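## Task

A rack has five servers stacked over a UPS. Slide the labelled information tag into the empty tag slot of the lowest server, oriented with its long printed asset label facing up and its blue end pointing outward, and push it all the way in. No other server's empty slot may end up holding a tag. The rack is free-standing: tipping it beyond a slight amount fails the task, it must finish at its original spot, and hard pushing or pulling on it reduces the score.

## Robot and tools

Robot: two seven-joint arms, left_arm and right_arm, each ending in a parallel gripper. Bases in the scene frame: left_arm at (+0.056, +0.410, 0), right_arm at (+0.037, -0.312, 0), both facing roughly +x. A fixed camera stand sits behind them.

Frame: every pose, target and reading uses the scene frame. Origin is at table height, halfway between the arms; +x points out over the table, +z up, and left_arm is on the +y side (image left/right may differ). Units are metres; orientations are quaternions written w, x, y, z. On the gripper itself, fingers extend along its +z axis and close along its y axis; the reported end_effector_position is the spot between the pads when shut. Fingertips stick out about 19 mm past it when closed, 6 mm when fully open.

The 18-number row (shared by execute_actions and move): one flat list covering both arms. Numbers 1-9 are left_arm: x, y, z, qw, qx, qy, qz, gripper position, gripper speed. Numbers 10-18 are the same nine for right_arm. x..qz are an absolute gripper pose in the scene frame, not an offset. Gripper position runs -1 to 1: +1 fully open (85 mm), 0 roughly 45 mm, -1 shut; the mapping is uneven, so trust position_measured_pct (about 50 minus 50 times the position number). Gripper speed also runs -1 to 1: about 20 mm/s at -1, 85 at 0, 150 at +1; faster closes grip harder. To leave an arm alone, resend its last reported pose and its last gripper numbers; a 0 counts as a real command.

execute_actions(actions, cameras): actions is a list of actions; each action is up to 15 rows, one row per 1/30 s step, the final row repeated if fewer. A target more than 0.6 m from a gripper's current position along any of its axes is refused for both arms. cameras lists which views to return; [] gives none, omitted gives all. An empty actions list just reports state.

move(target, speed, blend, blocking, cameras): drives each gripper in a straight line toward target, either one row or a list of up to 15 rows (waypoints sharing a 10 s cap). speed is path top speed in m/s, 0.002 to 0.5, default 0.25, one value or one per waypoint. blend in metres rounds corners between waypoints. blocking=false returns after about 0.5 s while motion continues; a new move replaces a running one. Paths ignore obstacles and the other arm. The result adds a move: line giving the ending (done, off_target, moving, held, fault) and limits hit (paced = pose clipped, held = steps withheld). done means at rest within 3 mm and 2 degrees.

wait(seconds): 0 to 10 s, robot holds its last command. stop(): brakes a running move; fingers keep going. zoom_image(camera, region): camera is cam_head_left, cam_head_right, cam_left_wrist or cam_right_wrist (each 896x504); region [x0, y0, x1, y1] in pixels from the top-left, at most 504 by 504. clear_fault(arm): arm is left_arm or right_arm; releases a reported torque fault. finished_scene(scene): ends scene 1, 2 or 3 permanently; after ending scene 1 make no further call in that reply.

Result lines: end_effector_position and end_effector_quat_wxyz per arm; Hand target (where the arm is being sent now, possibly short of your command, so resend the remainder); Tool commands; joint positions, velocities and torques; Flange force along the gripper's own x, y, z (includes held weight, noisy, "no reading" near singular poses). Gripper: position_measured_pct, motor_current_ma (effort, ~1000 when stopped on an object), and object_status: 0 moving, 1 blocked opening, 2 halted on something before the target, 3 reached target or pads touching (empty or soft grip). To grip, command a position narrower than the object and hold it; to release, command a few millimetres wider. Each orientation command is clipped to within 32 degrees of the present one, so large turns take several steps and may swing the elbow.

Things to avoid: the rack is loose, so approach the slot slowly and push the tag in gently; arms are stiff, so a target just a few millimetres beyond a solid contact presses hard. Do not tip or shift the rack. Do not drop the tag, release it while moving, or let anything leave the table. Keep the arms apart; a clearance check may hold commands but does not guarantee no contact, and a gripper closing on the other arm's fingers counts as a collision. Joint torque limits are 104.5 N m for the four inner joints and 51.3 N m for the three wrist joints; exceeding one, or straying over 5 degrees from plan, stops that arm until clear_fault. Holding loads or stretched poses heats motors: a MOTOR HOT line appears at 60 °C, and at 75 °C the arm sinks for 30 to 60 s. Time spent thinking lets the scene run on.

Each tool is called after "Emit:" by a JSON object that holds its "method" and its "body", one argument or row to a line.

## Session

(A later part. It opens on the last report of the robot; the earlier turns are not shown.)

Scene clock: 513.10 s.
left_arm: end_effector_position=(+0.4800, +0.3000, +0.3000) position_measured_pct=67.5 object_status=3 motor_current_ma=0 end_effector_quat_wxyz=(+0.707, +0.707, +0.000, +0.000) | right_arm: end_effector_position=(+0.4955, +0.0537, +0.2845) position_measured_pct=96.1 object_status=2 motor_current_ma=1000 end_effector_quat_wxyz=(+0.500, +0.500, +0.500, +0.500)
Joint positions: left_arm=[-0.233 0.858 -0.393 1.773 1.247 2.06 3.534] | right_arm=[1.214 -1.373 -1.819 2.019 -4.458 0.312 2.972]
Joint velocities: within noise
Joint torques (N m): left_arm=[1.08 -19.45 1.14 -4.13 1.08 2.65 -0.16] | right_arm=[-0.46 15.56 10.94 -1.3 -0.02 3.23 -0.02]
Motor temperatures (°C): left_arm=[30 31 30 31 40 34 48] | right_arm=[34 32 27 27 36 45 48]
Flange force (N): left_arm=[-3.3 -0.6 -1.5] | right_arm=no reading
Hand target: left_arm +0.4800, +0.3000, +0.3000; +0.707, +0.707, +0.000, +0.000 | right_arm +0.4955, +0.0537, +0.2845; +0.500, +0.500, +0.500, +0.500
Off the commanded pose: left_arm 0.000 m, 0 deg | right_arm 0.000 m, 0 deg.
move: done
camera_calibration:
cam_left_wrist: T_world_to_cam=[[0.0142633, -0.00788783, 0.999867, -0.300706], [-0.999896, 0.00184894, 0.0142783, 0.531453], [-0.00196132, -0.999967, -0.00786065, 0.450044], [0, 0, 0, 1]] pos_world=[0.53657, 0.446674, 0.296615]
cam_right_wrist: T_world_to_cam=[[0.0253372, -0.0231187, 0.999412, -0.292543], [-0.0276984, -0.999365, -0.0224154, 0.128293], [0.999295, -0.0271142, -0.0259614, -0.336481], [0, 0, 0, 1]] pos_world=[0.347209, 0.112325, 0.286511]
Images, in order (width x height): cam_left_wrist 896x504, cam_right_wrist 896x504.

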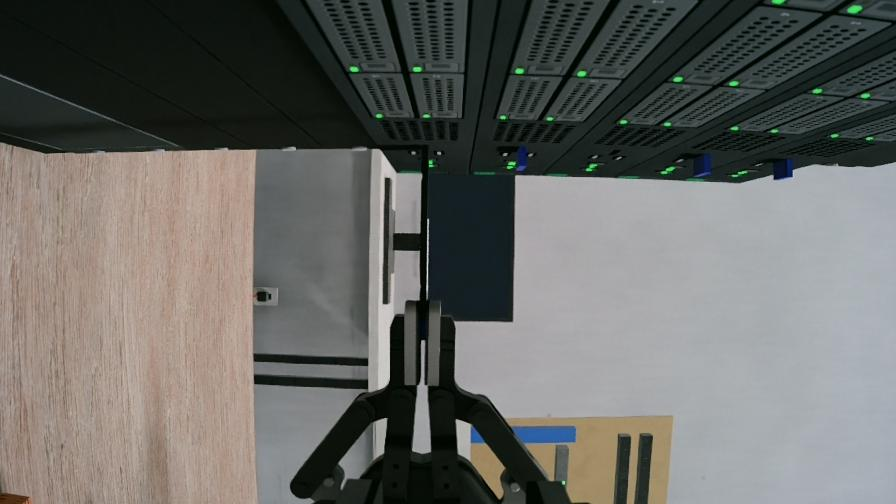

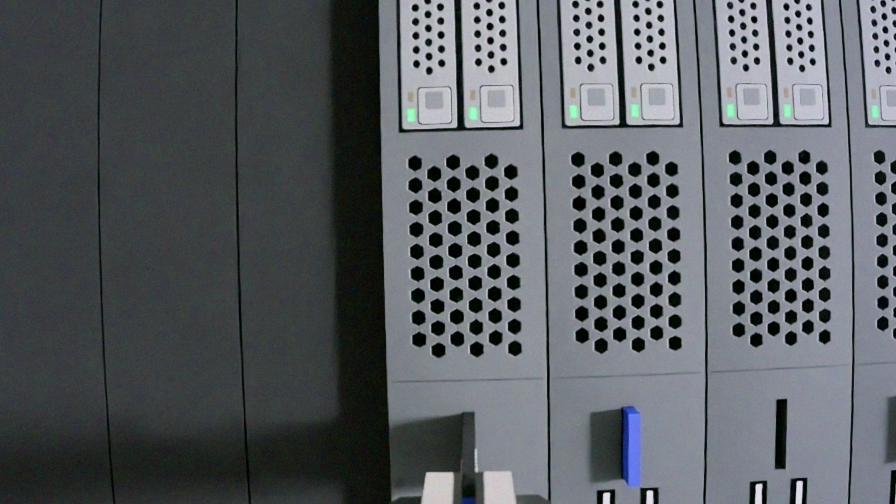

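Emit:
{"method": "move", "body": {
  "target": [0.48,0.30,0.30,0.7071,0.7071,0,0,-0.35,-0.5,0.5005,0.0537,0.2845,0.5,0.5,0.5,0.5,-1,-1],
  "speed": 0.02,
  "cameras": ["cam_right_wrist","cam_left_wrist"]
}}

Emit:
{"method": "zoom_image", "body": {
  "camera": "cam_right_wrist",
  "region": [400, 370, 560, 490]
}}

Emit:
{"method": "zoom_image", "body": {
  "camera": "cam_left_wrist",
  "region": [390, 120, 490, 240]
}}

Scene clock: 525.00 s.
left_arm: end_effector_position=(+0.4800, +0.3000, +0.3000) position_measured_pct=67.5 object_status=3 motor_current_ma=0 end_effector_quat_wxyz=(+0.707, +0.707, +0.000, +0.000) | right_arm: end_effector_position=(+0.5005, +0.0537, +0.2845) position_measured_pct=96.1 object_status=2 motor_current_ma=1000 end_effector_quat_wxyz=(+0.500, +0.500, +0.500, +0.500)
Joint positions: left_arm=[-0.233 0.858 -0.393 1.773 1.247 2.06 3.534] | right_arm=[1.229 -1.367 -1.826 2.013 -4.439 0.321 2.959]
Joint velocities: within noise
Joint torques (N m): left_arm=[1.12 -19.4 1.16 -4.11 1.1 2.62 -0.17] | right_arm=[-0.44 15.57 10.94 -1.27 0.01 3.22 0.03]
Motor temperatures (°C): left_arm=[30 31 30 31 40 34 48] | right_arm=[34 32 27 27 36 45 48]
Flange force (N): left_arm=[-3.3 -0.4 -1.6] | right_arm=no reading
Hand target: left_arm +0.4800, +0.3000, +0.3000; +0.707, +0.707, +0.000, +0.000 | right_arm +0.5005, +0.0537, +0.2845; +0.500, +0.500, +0.500, +0.500
Off the commanded pose: left_arm 0.000 m, 0 deg | right_arm 0.000 m, 0 deg.
move: done
camera_calibration:
cam_left_wrist: T_world_to_cam=[[0.0142633, -0.00788783, 0.999867, -0.300706], [-0.999896, 0.00184894, 0.0142783, 0.531453], [-0.00196132, -0.999967, -0.00786065, 0.450044], [0, 0, 0, 1]] pos_world=[0.53657, 0.446674, 0.296615]
cam_right_wrist: T_world_to_cam=[[0.0253372, -0.0231187, 0.999412, -0.292672], [-0.0276984, -0.999365, -0.0224154, 0.128331], [0.999295, -0.0271142, -0.0259614, -0.34148], [0, 0, 0, 1]] pos_world=[0.352209, 0.112225, 0.286511]
Images, in order (width x height): cam_left_wrist 896x504, cam_right_wrist 896x504.

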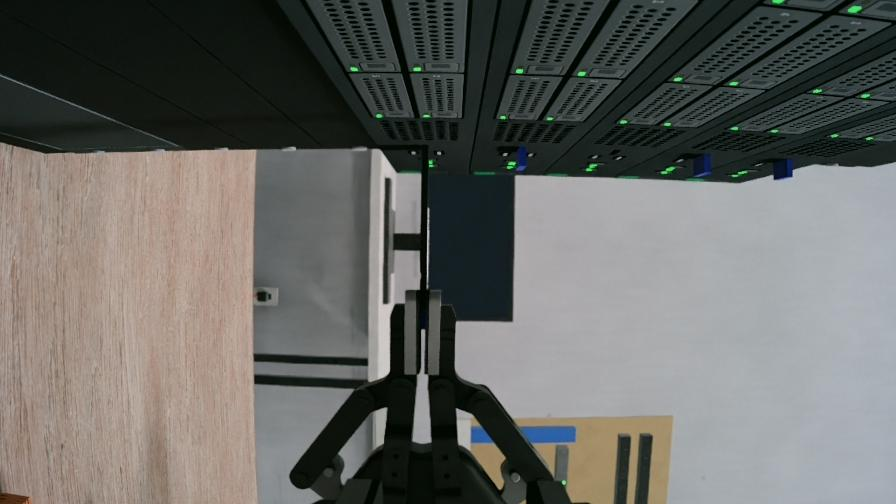

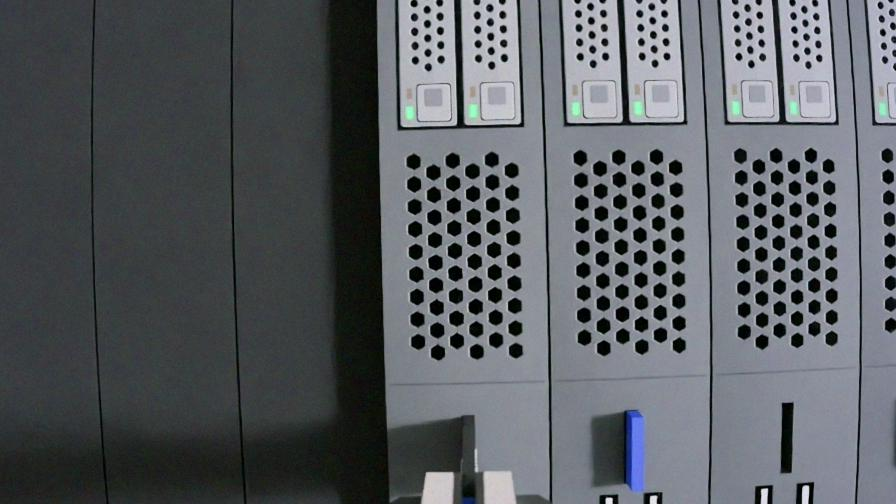

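Scaled by 3.150 from the camera's 896x504 image, which has a finer 1280x720 frame.

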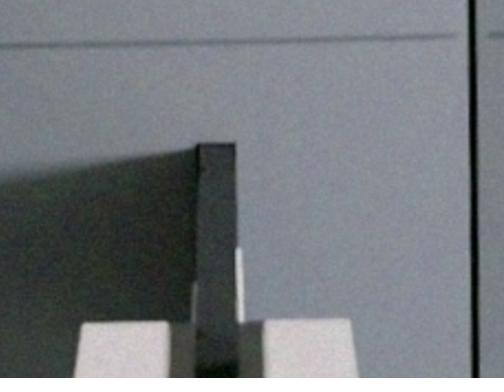

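Scaled by 4.200 from the camera's 896x504 image, which has a finer 1280x720 frame.

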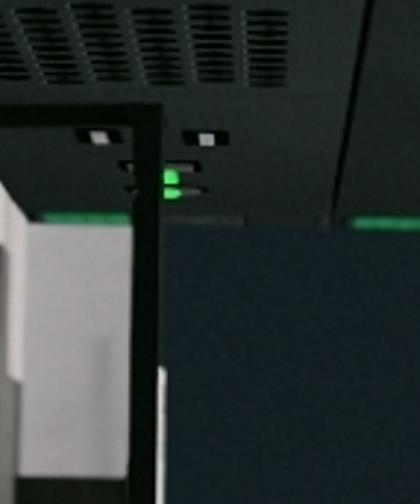

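Emit:
{"method": "move", "body": {
  "target": [0.48,0.30,0.30,0.7071,0.7071,0,0,-0.35,-0.5,0.525,0.0537,0.2845,0.5,0.5,0.5,0.5,-1,-1],
  "speed": 0.04,
  "cameras": ["cam_right_wrist"]
}}

Emit:
{"method": "move", "body": {
  "target": [0.48,0.30,0.30,0.7071,0.7071,0,0,-0.35,-0.5,0.552,0.0537,0.2845,0.5,0.5,0.5,0.5,-1,-1],
  "speed": 0.04,
  "cameras": ["cam_right_wrist","cam_left_wrist"]
}}

Scene clock: 541.83 s.
left_arm: end_effector_position=(+0.4800, +0.3000, +0.3000) position_measured_pct=67.5 object_status=3 motor_current_ma=0 end_effector_quat_wxyz=(+0.707, +0.707, +0.000, +0.000) | right_arm: end_effector_position=(+0.5250, +0.0537, +0.2845) position_measured_pct=96.1 object_status=2 motor_current_ma=1000 end_effector_quat_wxyz=(+0.500, +0.500, +0.500, +0.500)
Joint positions: left_arm=[-0.233 0.858 -0.393 1.773 1.247 2.06 3.534] | right_arm=[1.299 -1.343 -1.856 1.979 -4.363 0.358 2.912]
Joint velocities: within noise
Joint torques (N m): left_arm=[1.14 -19.41 1.2 -4.12 1.1 2.67 -0.15] | right_arm=[0.08 16.13 11.09 -2.52 0.03 3.31 -0.01]
Motor temperatures (°C): left_arm=[30 31 30 31 40 34 47] | right_arm=[34 32 27 27 36 45 48]
Flange force (N): left_arm=[-3.5 -0.5 -1.6] | right_arm=[-0.6 -0.8 -3.1]
Hand target: left_arm +0.4800, +0.3000, +0.3000; +0.707, +0.707, +0.000, +0.000 | right_arm +0.5250, +0.0537, +0.2845; +0.500, +0.500, +0.500, +0.500
Off the commanded pose: left_arm 0.000 m, 0 deg | right_arm 0.000 m, 0 deg.
move: done
camera_calibration:
cam_right_wrist: T_world_to_cam=[[0.0253372, -0.0231187, 0.999412, -0.293293], [-0.0276984, -0.999365, -0.0224154, 0.12901], [0.999295, -0.0271142, -0.0259614, -0.365963], [0, 0, 0, 1]] pos_world=[0.376709, 0.112225, 0.286511]
Images, in order (width x height): cam_right_wrist 896x504.

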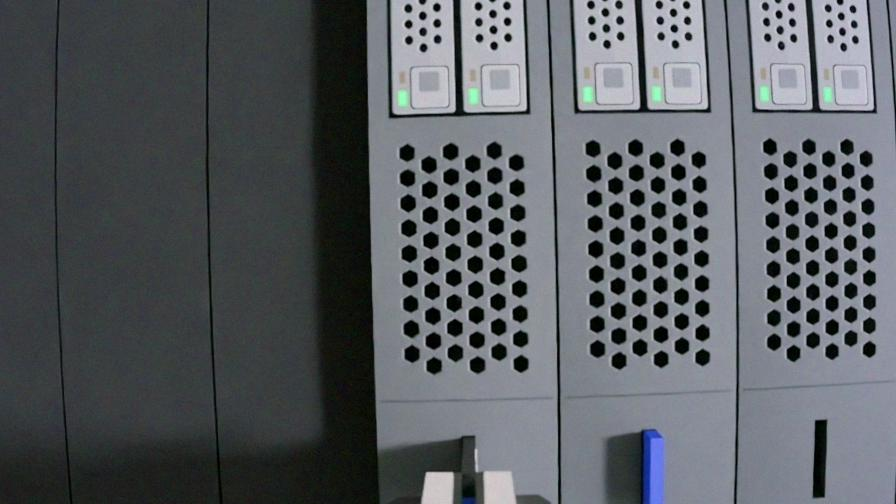

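Scene clock: 542.77 s.
left_arm: end_effector_position=(+0.4800, +0.3000, +0.3000) position_measured_pct=67.5 object_status=3 motor_current_ma=0 end_effector_quat_wxyz=(+0.707, +0.707, +0.000, +0.000) | right_arm: end_effector_position=(+0.5520, +0.0537, +0.2845) position_measured_pct=96.1 object_status=2 motor_current_ma=1000 end_effector_quat_wxyz=(+0.500, +0.500, +0.500, +0.500)
Joint positions: left_arm=[-0.233 0.858 -0.393 1.773 1.247 2.06 3.534] | right_arm=[1.375 -1.325 -1.881 1.937 -4.298 0.387 2.878]
Joint velocities: within noise
Joint torques (N m): left_arm=[1.07 -19.41 1.16 -4.1 1.1 2.65 -0.16] | right_arm=[0.24 16.88 11.54 -2.66 -0.08 3.42 -0.01]
Motor temperatures (°C): left_arm=[30 31 30 31 40 34 47] | right_arm=[34 32 27 27 36 45 48]
Flange force (N): left_arm=[-3.3 -0.5 -1.5] | right_arm=[-0.4 -1.3 -2.9]
Hand target: left_arm +0.4800, +0.3000, +0.3000; +0.707, +0.707, +0.000, +0.000 | right_arm +0.5520, +0.0537, +0.2845; +0.500, +0.500, +0.500, +0.500
Off the commanded pose: left_arm 0.000 m, 0 deg | right_arm 0.000 m, 0 deg.
move: done
camera_calibration:
cam_left_wrist: T_world_to_cam=[[0.0142633, -0.00788783, 0.999867, -0.300706], [-0.999896, 0.00184894, 0.0142783, 0.531453], [-0.00196132, -0.999967, -0.00786065, 0.450044], [0, 0, 0, 1]] pos_world=[0.53657, 0.446674, 0.296615]
cam_right_wrist: T_world_to_cam=[[0.025339, -0.0230188, 0.999414, -0.293989], [-0.027696, -0.999367, -0.0223155, 0.129729], [0.999295, -0.0271143, -0.0259605, -0.392944], [0, 0, 0, 1]] pos_world=[0.403709, 0.112225, 0.286511]
Images, in order (width x height): cam_left_wrist 896x504, cam_right_wrist 896x504.

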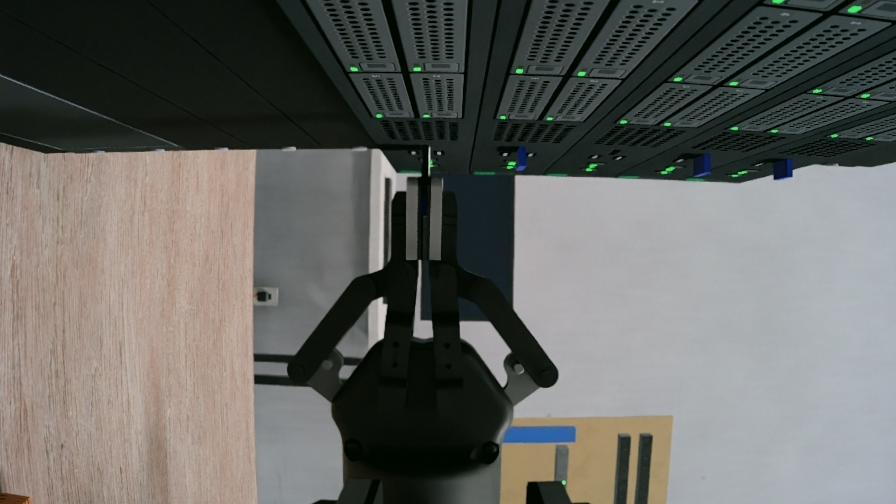

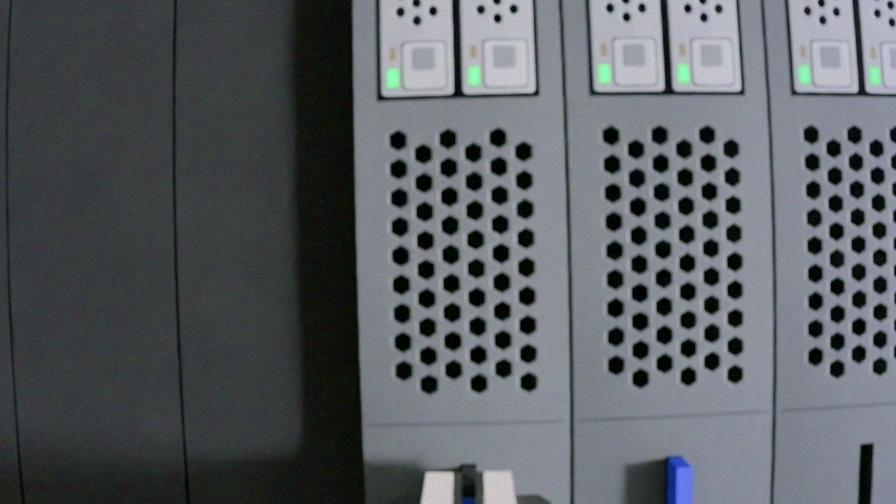

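Emit:
{"method": "move", "body": {
  "target": [
    [0.48,0.30,0.30,0.7071,0.7071,0,0,-0.35,-0.5,0.560,0.0537,0.2845,0.5,0.5,0.5,0.5,-1,-1],
    [0.48,0.30,0.30,0.7071,0.7071,0,0,-0.35,-0.5,0.560,0.0537,0.2845,0.5,0.5,0.5,0.5,-0.75,-0.5],
    [0.48,0.30,0.30,0.7071,0.7071,0,0,-0.35,-0.5,0.530,0.0537,0.2845,0.5,0.5,0.5,0.5,-0.75,-0.5]
  ],
  "speed": 0.04,
  "cameras": ["cam_right_wrist","cam_left_wrist"]
}}

Emit:
{"method": "zoom_image", "body": {
  "camera": "cam_left_wrist",
  "region": [390, 120, 490, 240]
}}

Scene clock: 557.20 s.
left_arm: end_effector_position=(+0.4800, +0.3000, +0.3000) position_measured_pct=67.5 object_status=3 motor_current_ma=0 end_effector_quat_wxyz=(+0.707, +0.707, +0.000, +0.000) | right_arm: end_effector_position=(+0.5300, +0.0537, +0.2845) position_measured_pct=87.4 object_status=3 motor_current_ma=0 end_effector_quat_wxyz=(+0.500, +0.500, +0.500, +0.500)
Joint positions: left_arm=[-0.233 0.858 -0.393 1.773 1.247 2.06 3.534] | right_arm=[1.314 -1.339 -1.861 1.972 -4.35 0.364 2.905]
Joint velocities: within noise
Joint torques (N m): left_arm=[1.15 -19.44 1.19 -4.13 1.1 2.65 -0.19] | right_arm=[-0.46 16.25 10.88 -1.69 -0.1 3.2 0.04]
Motor temperatures (°C): left_arm=[30 31 30 31 40 34 47] | right_arm=[34 32 27 27 36 45 48]
Flange force (N): left_arm=[-3.3 -0.5 -1.6] | right_arm=[0.7 -0.7 0.1]
Hand target: left_arm +0.4800, +0.3000, +0.3000; +0.707, +0.707, +0.000, +0.000 | right_arm +0.5300, +0.0537, +0.2845; +0.500, +0.500, +0.500, +0.500
Off the commanded pose: left_arm 0.000 m, 0 deg | right_arm 0.000 m, 0 deg.
move: done
camera_calibration:
cam_left_wrist: T_world_to_cam=[[0.0142633, -0.00788783, 0.999867, -0.300706], [-0.999896, 0.00184894, 0.0142783, 0.531453], [-0.00196132, -0.999967, -0.00786065, 0.450044], [0, 0, 0, 1]] pos_world=[0.53657, 0.446674, 0.296615]
cam_right_wrist: T_world_to_cam=[[0.025339, -0.0230188, 0.999414, -0.293432], [-0.027696, -0.999367, -0.0223155, 0.129119], [0.999295, -0.0271143, -0.0259605, -0.370959], [0, 0, 0, 1]] pos_world=[0.381709, 0.112225, 0.286511]
Images, in order (width x height): cam_left_wrist 896x504, cam_right_wrist 896x504.

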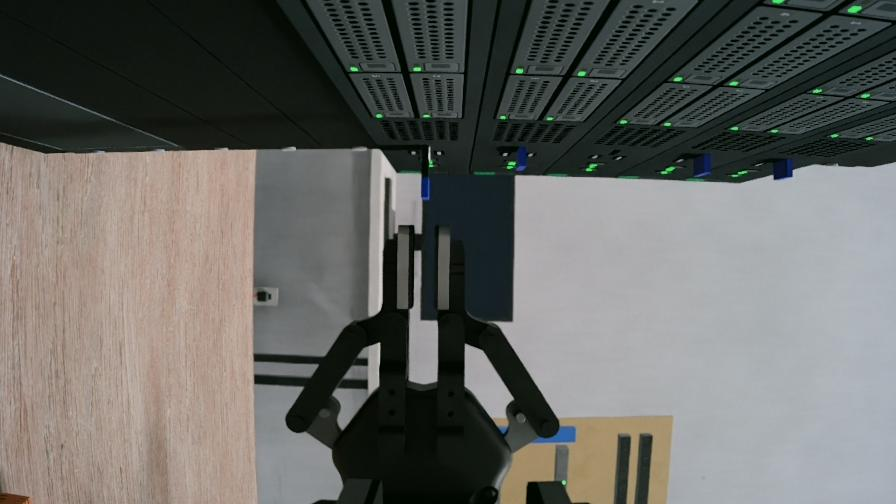

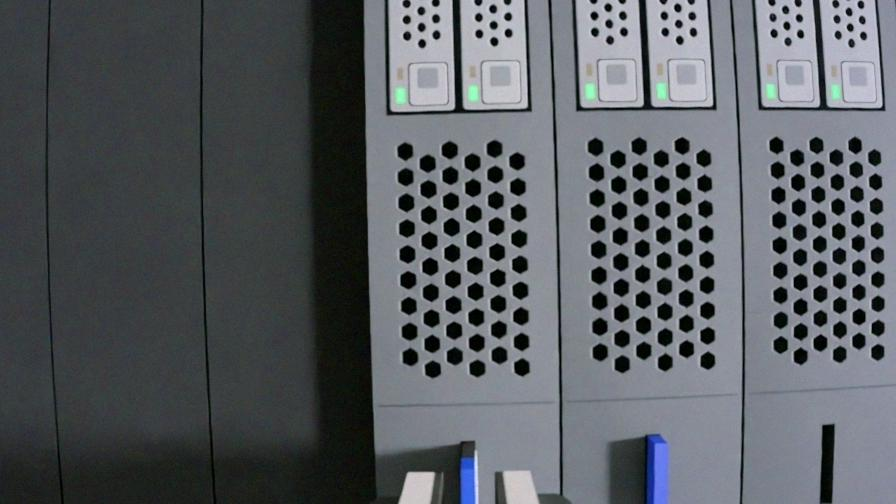

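Scaled by 4.200 from the camera's 896x504 image, which has a finer 1280x720 frame.

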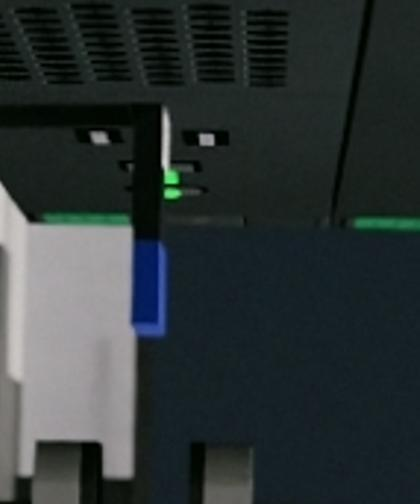

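Emit:
{"method": "move", "body": {
  "target": [
    [0.48,0.30,0.30,0.7071,0.7071,0,0,-0.35,-0.5,0.530,0.0537,0.2845,0.5,0.5,0.5,0.5,-1,-0.8],
    [0.48,0.30,0.30,0.7071,0.7071,0,0,-0.35,-0.5,0.550,0.0537,0.2845,0.5,0.5,0.5,0.5,-1,-0.8]
  ],
  "speed": 0.03,
  "cameras": ["cam_left_wrist"]
}}

Emit:
{"method": "zoom_image", "body": {
  "camera": "cam_left_wrist",
  "region": [390, 120, 490, 240]
}}

Scene clock: 569.40 s.
left_arm: end_effector_position=(+0.4800, +0.3000, +0.3000) position_measured_pct=67.5 object_status=3 motor_current_ma=0 end_effector_quat_wxyz=(+0.707, +0.707, +0.000, +0.000) | right_arm: end_effector_position=(+0.5500, +0.0537, +0.2845) position_measured_pct=98.7 object_status=3 motor_current_ma=940 end_effector_quat_wxyz=(+0.500, +0.500, +0.500, +0.500)
Joint positions: left_arm=[-0.233 0.858 -0.393 1.773 1.247 2.06 3.534] | right_arm=[1.369 -1.326 -1.88 1.94 -4.303 0.385 2.88]
Joint velocities: within noise
Joint torques (N m): left_arm=[1.12 -19.4 1.17 -4.1 1.09 2.65 -0.19] | right_arm=[0.18 16.66 11.08 -2.13 -0.13 3.16 0]
Motor temperatures (°C): left_arm=[30 31 30 31 40 34 47] | right_arm=[34 32 27 27 36 45 48]
Flange force (N): left_arm=[-3.2 -0.4 -1.6] | right_arm=[0.3 -0.6 -1.9]
Hand target: left_arm +0.4800, +0.3000, +0.3000; +0.707, +0.707, +0.000, +0.000 | right_arm +0.5500, +0.0537, +0.2845; +0.500, +0.500, +0.500, +0.500
Off the commanded pose: left_arm 0.000 m, 0 deg | right_arm 0.000 m, 0 deg.
move: done
camera_calibration:
cam_left_wrist: T_world_to_cam=[[0.0142633, -0.00788783, 0.999867, -0.300706], [-0.999896, 0.00184894, 0.0142783, 0.531453], [-0.00196132, -0.999967, -0.00786065, 0.450044], [0, 0, 0, 1]] pos_world=[0.53657, 0.446674, 0.296615]
Images, in order (width x height): cam_left_wrist 896x504.

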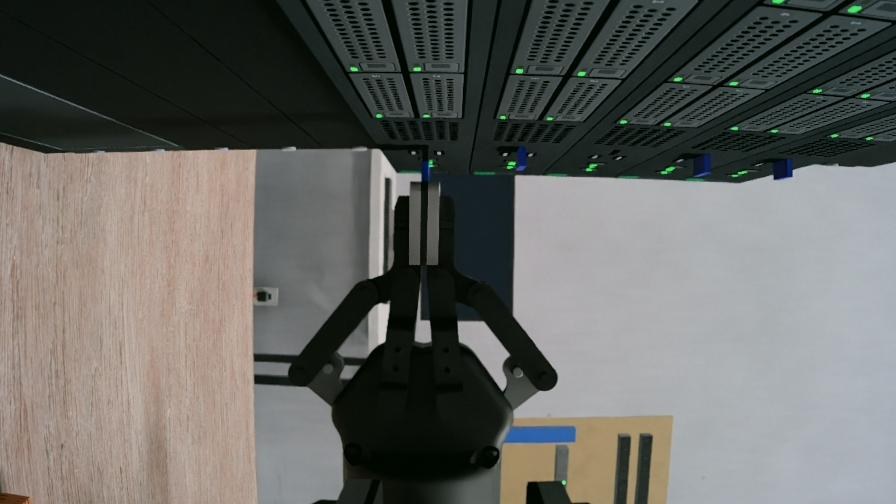

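Scaled by 4.200 from the camera's 896x504 image, which has a finer 1280x720 frame.

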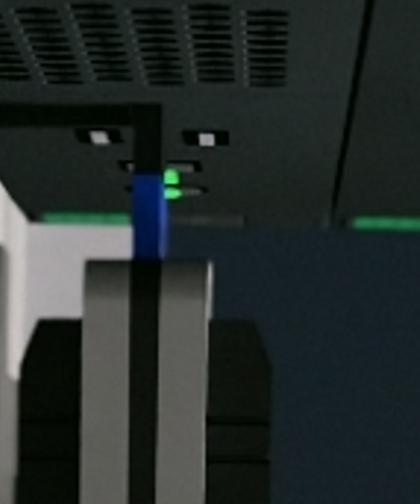

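Emit:
{"method": "move", "body": {
  "target": [0.48,0.30,0.30,0.7071,0.7071,0,0,-0.35,-0.5,0.555,0.0537,0.2845,0.5,0.5,0.5,0.5,-1,-0.8],
  "speed": 0.02,
  "cameras": ["cam_left_wrist"]
}}

Emit:
{"method": "zoom_image", "body": {
  "camera": "cam_left_wrist",
  "region": [390, 120, 550, 240]
}}

Scene clock: 577.30 s.
left_arm: end_effector_position=(+0.4800, +0.3000, +0.3000) position_measured_pct=67.5 object_status=3 motor_current_ma=0 end_effector_quat_wxyz=(+0.707, +0.707, +0.000, +0.000) | right_arm: end_effector_position=(+0.5550, +0.0537, +0.2845) position_measured_pct=98.7 object_status=3 motor_current_ma=940 end_effector_quat_wxyz=(+0.500, +0.500, +0.500, +0.500)
Joint positions: left_arm=[-0.233 0.858 -0.393 1.773 1.247 2.06 3.534] | right_arm=[1.383 -1.323 -1.884 1.932 -4.292 0.389 2.875]
Joint velocities: within noise
Joint torques (N m): left_arm=[1.09 -19.4 1.16 -4.18 1.12 2.63 -0.16] | right_arm=[0.22 16.76 11.08 -2.19 -0.14 3.11 0.02]
Motor temperatures (°C): left_arm=[30 32 30 31 40 34 47] | right_arm=[34 32 27 27 36 45 48]
Flange force (N): left_arm=[-3.6 -0.5 -1.4] | right_arm=[0.1 -0.6 -1.9]
Hand target: left_arm +0.4800, +0.3000, +0.3000; +0.707, +0.707, +0.000, +0.000 | right_arm +0.5550, +0.0537, +0.2845; +0.500, +0.500, +0.500, +0.500
Off the commanded pose: left_arm 0.000 m, 0 deg | right_arm 0.000 m, 0 deg.
move: done
camera_calibration:
cam_left_wrist: T_world_to_cam=[[0.0142633, -0.00788783, 0.999867, -0.300706], [-0.999896, 0.00184894, 0.0142783, 0.531453], [-0.00196132, -0.999967, -0.00786065, 0.450044], [0, 0, 0, 1]] pos_world=[0.53657, 0.446674, 0.296615]
Images, in order (width x height): cam_left_wrist 896x504.

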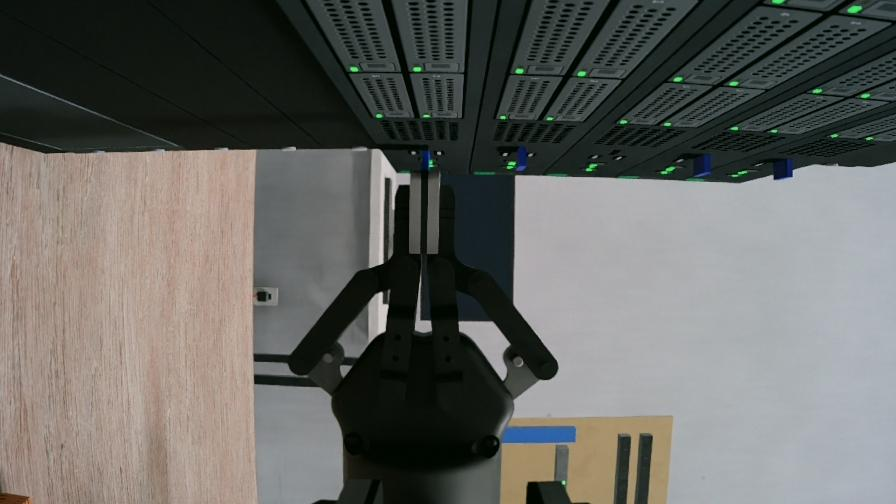

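Scaled by 3.150 from the camera's 896x504 image, which has a finer 1280x720 frame.

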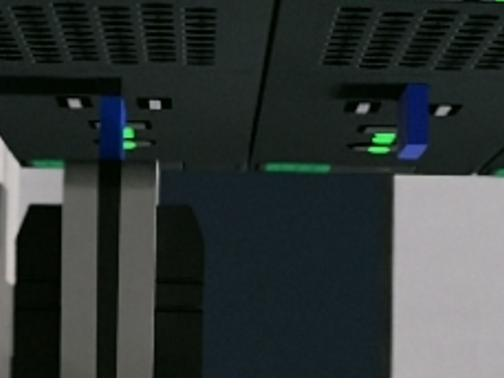

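Emit:
{"method": "move", "body": {
  "target": [0.48,0.30,0.30,0.7071,0.7071,0,0,-0.35,-0.5,0.5565,0.0537,0.2845,0.5,0.5,0.5,0.5,-1,-0.8],
  "speed": 0.01,
  "cameras": ["cam_left_wrist"]
}}

Emit:
{"method": "zoom_image", "body": {
  "camera": "cam_left_wrist",
  "region": [390, 120, 550, 240]
}}

Emit:
{"method": "move", "body": {
  "target": [0.48,0.30,0.30,0.7071,0.7071,0,0,-0.35,-0.5,0.5575,0.0537,0.2845,0.5,0.5,0.5,0.5,-1,-0.8],
  "speed": 0.01,
  "cameras": ["cam_left_wrist"]
}}

Emit:
{"method": "zoom_image", "body": {
  "camera": "cam_left_wrist",
  "region": [390, 120, 550, 240]
}}

Scene clock: 590.00 s.
left_arm: end_effector_position=(+0.4800, +0.3000, +0.3000) position_measured_pct=67.5 object_status=3 motor_current_ma=0 end_effector_quat_wxyz=(+0.707, +0.707, +0.000, +0.000) | right_arm: end_effector_position=(+0.5565, +0.0537, +0.2845) position_measured_pct=98.7 object_status=3 motor_current_ma=940 end_effector_quat_wxyz=(+0.500, +0.500, +0.500, +0.500)
Joint positions: left_arm=[-0.233 0.858 -0.393 1.773 1.247 2.06 3.534] | right_arm=[1.387 -1.323 -1.885 1.929 -4.289 0.39 2.874]
Joint velocities: within noise
Joint torques (N m): left_arm=[1.13 -19.41 1.16 -4.15 1.1 2.65 -0.17] | right_arm=[0.22 16.71 11.1 -2.15 -0.14 3.18 0.02]
Motor temperatures (°C): left_arm=[30 32 30 31 40 34 47] | right_arm=[34 32 27 27 36 45 48]
Flange force (N): left_arm=[-3.5 -0.5 -1.5] | right_arm=[0.2 -0.4 -1.8]
Hand target: left_arm +0.4800, +0.3000, +0.3000; +0.707, +0.707, +0.000, +0.000 | right_arm +0.5565, +0.0537, +0.2845; +0.500, +0.500, +0.500, +0.500
Off the commanded pose: left_arm 0.000 m, 0 deg | right_arm 0.000 m, 0 deg.
move: done
camera_calibration:
cam_left_wrist: T_world_to_cam=[[0.0142633, -0.00788783, 0.999867, -0.300706], [-0.999896, 0.00184894, 0.0142783, 0.531453], [-0.00196132, -0.999967, -0.00786065, 0.450044], [0, 0, 0, 1]] pos_world=[0.53657, 0.446674, 0.296615]
Images, in order (width x height): cam_left_wrist 896x504.

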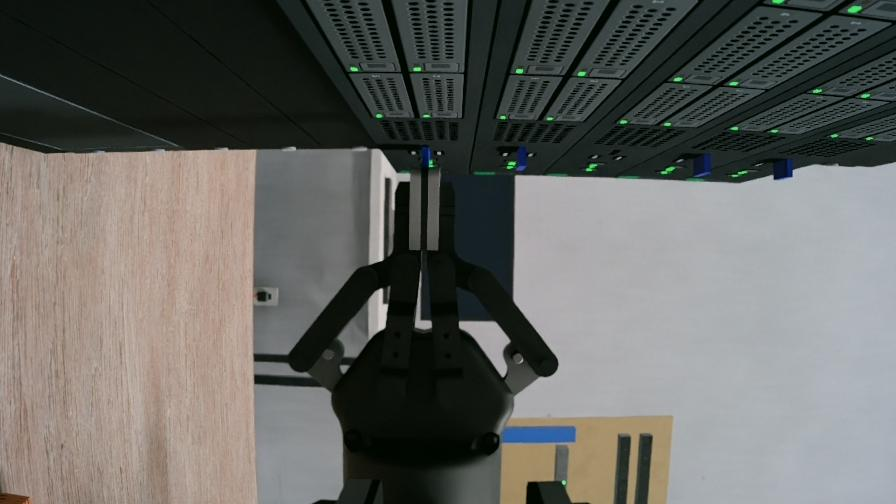

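Scaled by 3.150 from the camera's 896x504 image, which has a finer 1280x720 frame.

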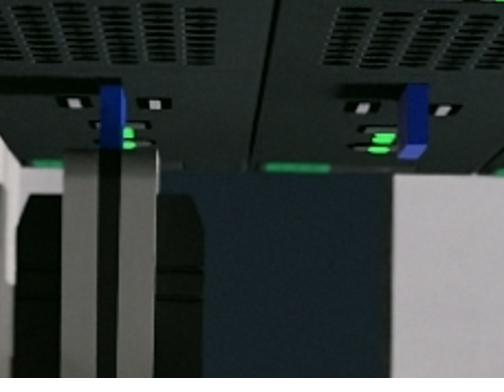

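Scene clock: 590.70 s.
left_arm: end_effector_position=(+0.4800, +0.3000, +0.3000) position_measured_pct=67.5 object_status=3 motor_current_ma=0 end_effector_quat_wxyz=(+0.707, +0.707, +0.000, +0.000) | right_arm: end_effector_position=(+0.5575, +0.0537, +0.2845) position_measured_pct=98.7 object_status=3 motor_current_ma=940 end_effector_quat_wxyz=(+0.500, +0.500, +0.500, +0.500)
Joint positions: left_arm=[-0.233 0.858 -0.393 1.773 1.247 2.06 3.534] | right_arm=[1.39 -1.322 -1.886 1.928 -4.287 0.391 2.873]
Joint velocities: within noise
Joint torques (N m): left_arm=[1.1 -19.4 1.16 -4.12 1.08 2.64 -0.17] | right_arm=[-0.08 16.84 11.09 -2.07 -0.13 3.19 0]
Motor temperatures (°C): left_arm=[30 32 30 31 40 34 47] | right_arm=[34 32 27 27 36 45 48]
Flange force (N): left_arm=[-3.3 -0.4 -1.5] | right_arm=[0.7 -0.6 -1.0]
Hand target: left_arm +0.4800, +0.3000, +0.3000; +0.707, +0.707, +0.000, +0.000 | right_arm +0.5575, +0.0537, +0.2845; +0.500, +0.500, +0.500, +0.500
Off the commanded pose: left_arm 0.000 m, 0 deg | right_arm 0.000 m, 0 deg.
move: done
camera_calibration:
cam_left_wrist: T_world_to_cam=[[0.0142633, -0.00788783, 0.999867, -0.300706], [-0.999896, 0.00184894, 0.0142783, 0.531453], [-0.00196132, -0.999967, -0.00786065, 0.450044], [0, 0, 0, 1]] pos_world=[0.53657, 0.446674, 0.296615]
Images, in order (width x height): cam_left_wrist 896x504.

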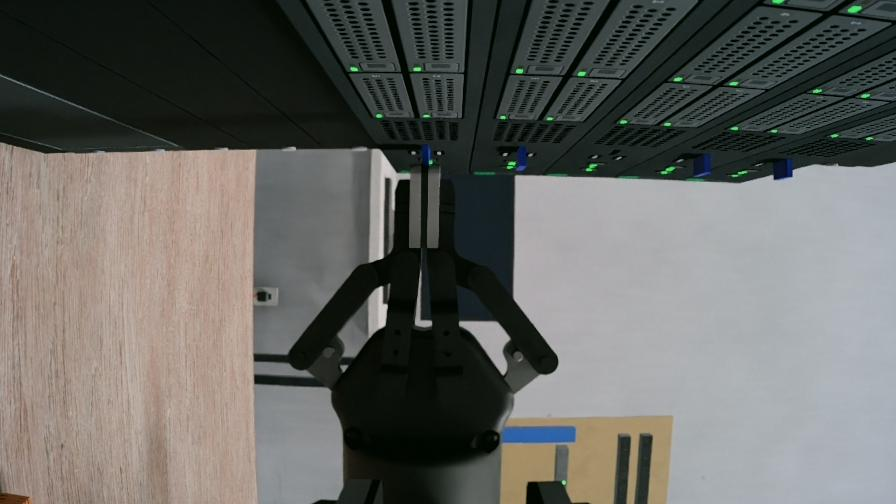

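Scaled by 3.150 from the camera's 896x504 image, which has a finer 1280x720 frame.

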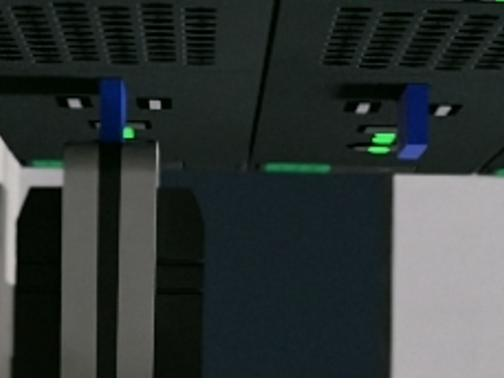

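Emit:
{"method": "move", "body": {
  "target": [0.48,0.30,0.30,0.7071,0.7071,0,0,-0.35,-0.5,0.5583,0.0537,0.2845,0.5,0.5,0.5,0.5,-1,-0.8],
  "speed": 0.01,
  "cameras": ["cam_left_wrist"]
}}

Emit:
{"method": "zoom_image", "body": {
  "camera": "cam_left_wrist",
  "region": [390, 120, 550, 240]
}}

Emit:
{"method": "move", "body": {
  "target": [0.48,0.30,0.30,0.7071,0.7071,0,0,-0.35,-0.5,0.559,0.0537,0.2845,0.5,0.5,0.5,0.5,-1,-0.8],
  "speed": 0.01,
  "cameras": ["cam_left_wrist"]
}}

Emit:
{"method": "zoom_image", "body": {
  "camera": "cam_left_wrist",
  "region": [390, 120, 550, 240]
}}

Scene clock: 602.20 s.
left_arm: end_effector_position=(+0.4800, +0.3000, +0.3000) position_measured_pct=67.5 object_status=3 motor_current_ma=0 end_effector_quat_wxyz=(+0.707, +0.707, +0.000, +0.000) | right_arm: end_effector_position=(+0.5583, +0.0537, +0.2845) position_measured_pct=98.7 object_status=3 motor_current_ma=940 end_effector_quat_wxyz=(+0.500, +0.500, +0.500, +0.500)
Joint positions: left_arm=[-0.233 0.858 -0.393 1.773 1.247 2.06 3.534] | right_arm=[1.392 -1.322 -1.887 1.926 -4.285 0.392 2.872]
Joint velocities: within noise
Joint torques (N m): left_arm=[1.08 -19.42 1.19 -4.13 1.1 2.65 -0.16] | right_arm=[0.84 16.75 11.23 -2.22 -0.15 3.12 0.03]
Motor temperatures (°C): left_arm=[30 32 30 31 40 34 47] | right_arm=[34 33 27 27 36 45 48]
Flange force (N): left_arm=[-3.4 -0.5 -1.5] | right_arm=[0.1 -0.4 -3.4]
Hand target: left_arm +0.4800, +0.3000, +0.3000; +0.707, +0.707, +0.000, +0.000 | right_arm +0.5583, +0.0537, +0.2845; +0.500, +0.500, +0.500, +0.500
Off the commanded pose: left_arm 0.000 m, 0 deg | right_arm 0.000 m, 0 deg.
move: done
camera_calibration:
cam_left_wrist: T_world_to_cam=[[0.0142633, -0.00788783, 0.999867, -0.300706], [-0.999896, 0.00184894, 0.0142783, 0.531453], [-0.00196132, -0.999967, -0.00786065, 0.450044], [0, 0, 0, 1]] pos_world=[0.53657, 0.446674, 0.296615]
Images, in order (width x height): cam_left_wrist 896x504.

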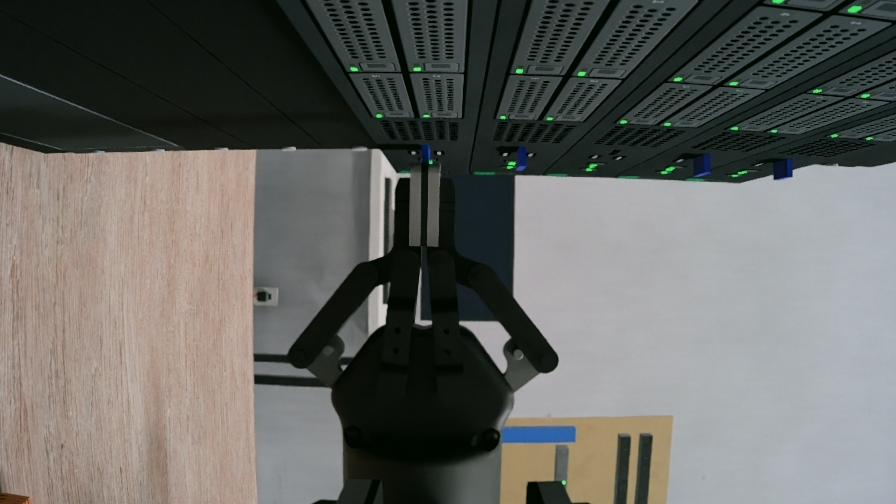

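Scaled by 3.150 from the camera's 896x504 image, which has a finer 1280x720 frame.

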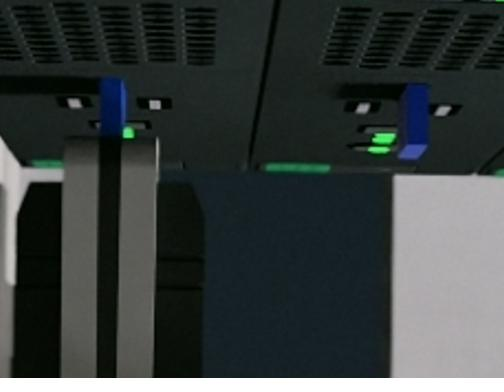

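Scene clock: 602.90 s.
left_arm: end_effector_position=(+0.4800, +0.3000, +0.3000) position_measured_pct=67.5 object_status=3 motor_current_ma=0 end_effector_quat_wxyz=(+0.707, +0.707, +0.000, +0.000) | right_arm: end_effector_position=(+0.5590, +0.0537, +0.2845) position_measured_pct=98.7 object_status=3 motor_current_ma=940 end_effector_quat_wxyz=(+0.500, +0.500, +0.500, +0.500)
Joint positions: left_arm=[-0.233 0.858 -0.393 1.773 1.247 2.06 3.534] | right_arm=[1.394 -1.321 -1.887 1.925 -4.284 0.392 2.871]
Joint velocities: within noise
Joint torques (N m): left_arm=[1.1 -19.43 1.19 -4.16 1.09 2.64 -0.17] | right_arm=[4.04 16.65 11.64 -2.54 -0.16 2.9 0.04]
Motor temperatures (°C): left_arm=[30 32 30 31 40 34 47] | right_arm=[34 33 27 27 36 45 48]
Flange force (N): left_arm=[-3.5 -0.5 -1.5] | right_arm=[0.2 0.2 -12.0]
Hand target: left_arm +0.4800, +0.3000, +0.3000; +0.707, +0.707, +0.000, +0.000 | right_arm +0.5590, +0.0537, +0.2845; +0.500, +0.500, +0.500, +0.500
Off the commanded pose: left_arm 0.000 m, 0 deg | right_arm 0.000 m, 0 deg.
move: done
camera_calibration:
cam_left_wrist: T_world_to_cam=[[0.0142633, -0.00788783, 0.999867, -0.300706], [-0.999896, 0.00184894, 0.0142783, 0.531453], [-0.00196132, -0.999967, -0.00786065, 0.450044], [0, 0, 0, 1]] pos_world=[0.53657, 0.446674, 0.296615]
Images, in order (width x height): cam_left_wrist 896x504.

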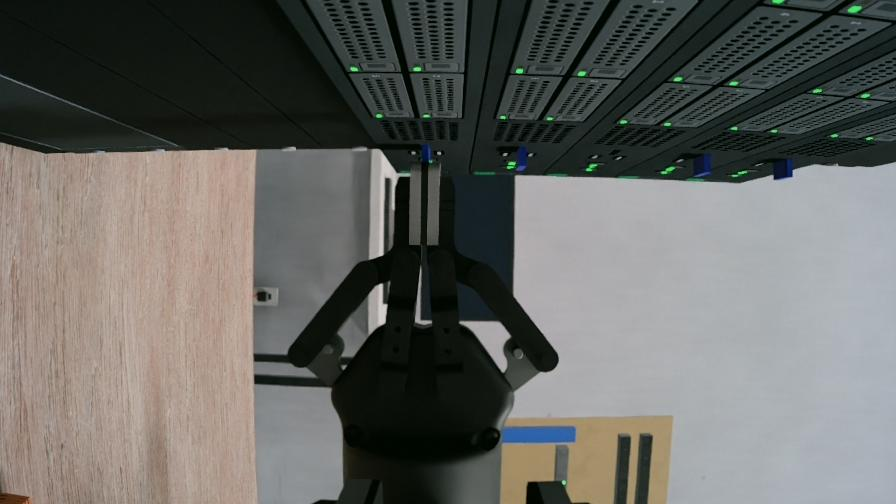

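Scaled by 3.150 from the camera's 896x504 image, which has a finer 1280x720 frame.

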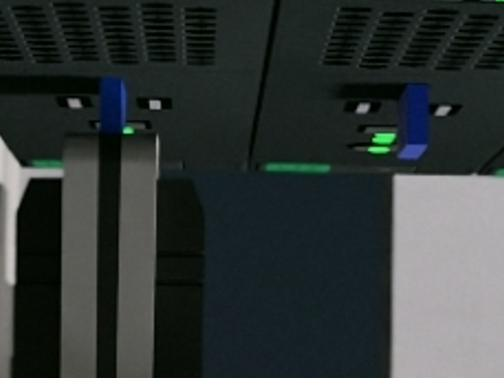

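Emit:
{"method": "move", "body": {
  "target": [0.48,0.30,0.30,0.7071,0.7071,0,0,-0.35,-0.5,0.48,0.0537,0.2845,0.5,0.5,0.5,0.5,-1,-0.8],
  "speed": 0.1,
  "cameras": ["cam_left_wrist","cam_right_wrist"]
}}

Emit:
{"method": "zoom_image", "body": {
  "camera": "cam_left_wrist",
  "region": [390, 120, 550, 240]
}}

Emit:
{"method": "zoom_image", "body": {
  "camera": "cam_right_wrist",
  "region": [350, 360, 750, 500]
}}

Scene clock: 613.23 s.
left_arm: end_effector_position=(+0.4800, +0.3000, +0.3000) position_measured_pct=67.5 object_status=3 motor_current_ma=0 end_effector_quat_wxyz=(+0.707, +0.707, +0.000, +0.000) | right_arm: end_effector_position=(+0.4800, +0.0537, +0.2845) position_measured_pct=98.7 object_status=3 motor_current_ma=940 end_effector_quat_wxyz=(+0.500, +0.500, +0.500, +0.500)
Joint positions: left_arm=[-0.233 0.858 -0.393 1.773 1.247 2.06 3.534] | right_arm=[1.169 -1.39 -1.8 2.038 -4.527 0.286 3.023]
Joint velocities: within noise
Joint torques (N m): left_arm=[1.13 -19.41 1.17 -4.15 1.09 2.64 -0.17] | right_arm=[-0.47 15.26 10.82 -1.22 0.05 3.25 0.03]
Motor temperatures (°C): left_arm=[30 32 30 31 40 34 47] | right_arm=[34 33 27 27 36 45 48]
Flange force (N): left_arm=[-3.4 -0.5 -1.5] | right_arm=no reading
Hand target: left_arm +0.4800, +0.3000, +0.3000; +0.707, +0.707, +0.000, +0.000 | right_arm +0.4800, +0.0537, +0.2845; +0.500, +0.500, +0.500, +0.500
Off the commanded pose: left_arm 0.000 m, 0 deg | right_arm 0.000 m, 0 deg.
move: done
camera_calibration:
cam_left_wrist: T_world_to_cam=[[0.0142633, -0.00788783, 0.999867, -0.300706], [-0.999896, 0.00184894, 0.0142783, 0.531453], [-0.00196132, -0.999967, -0.00786065, 0.450044], [0, 0, 0, 1]] pos_world=[0.53657, 0.446674, 0.296615]
cam_right_wrist: T_world_to_cam=[[0.0253372, -0.0231187, 0.999412, -0.292152], [-0.0276984, -0.999365, -0.0224154, 0.127764], [0.999295, -0.0271142, -0.0259614, -0.320994], [0, 0, 0, 1]] pos_world=[0.331709, 0.112225, 0.286511]
Images, in order (width x height): cam_left_wrist 896x504, cam_right_wrist 896x504.

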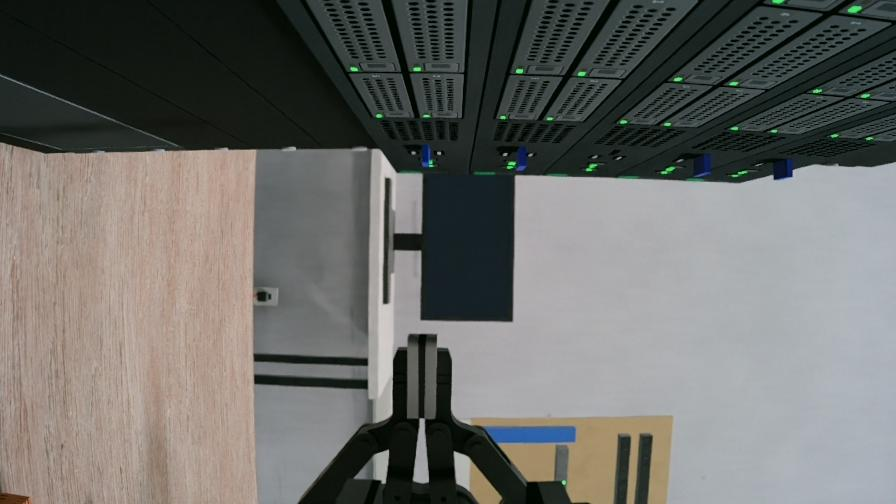

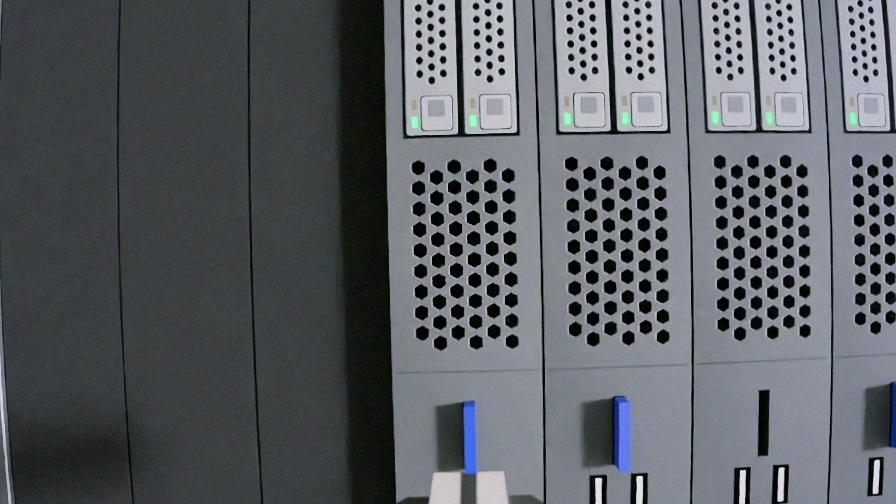

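Scaled by 3.150 from the camera's 896x504 image, which has a finer 1280x720 frame.

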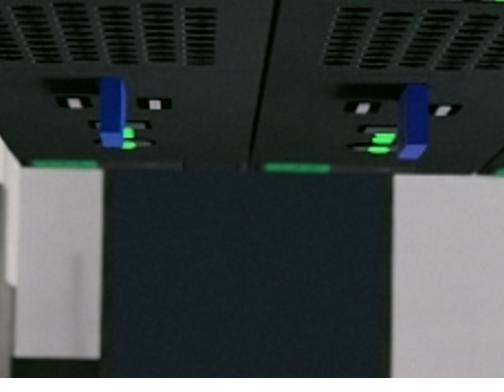

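Scaled by 1.260 from the camera's 896x504 image, which has a finer 1280x720 frame.

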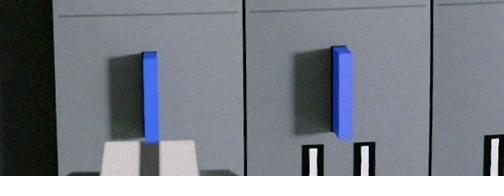

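Emit:
{"method": "finished_scene", "body": {
  "scene": 1
}}

The scene is finished: the task was done.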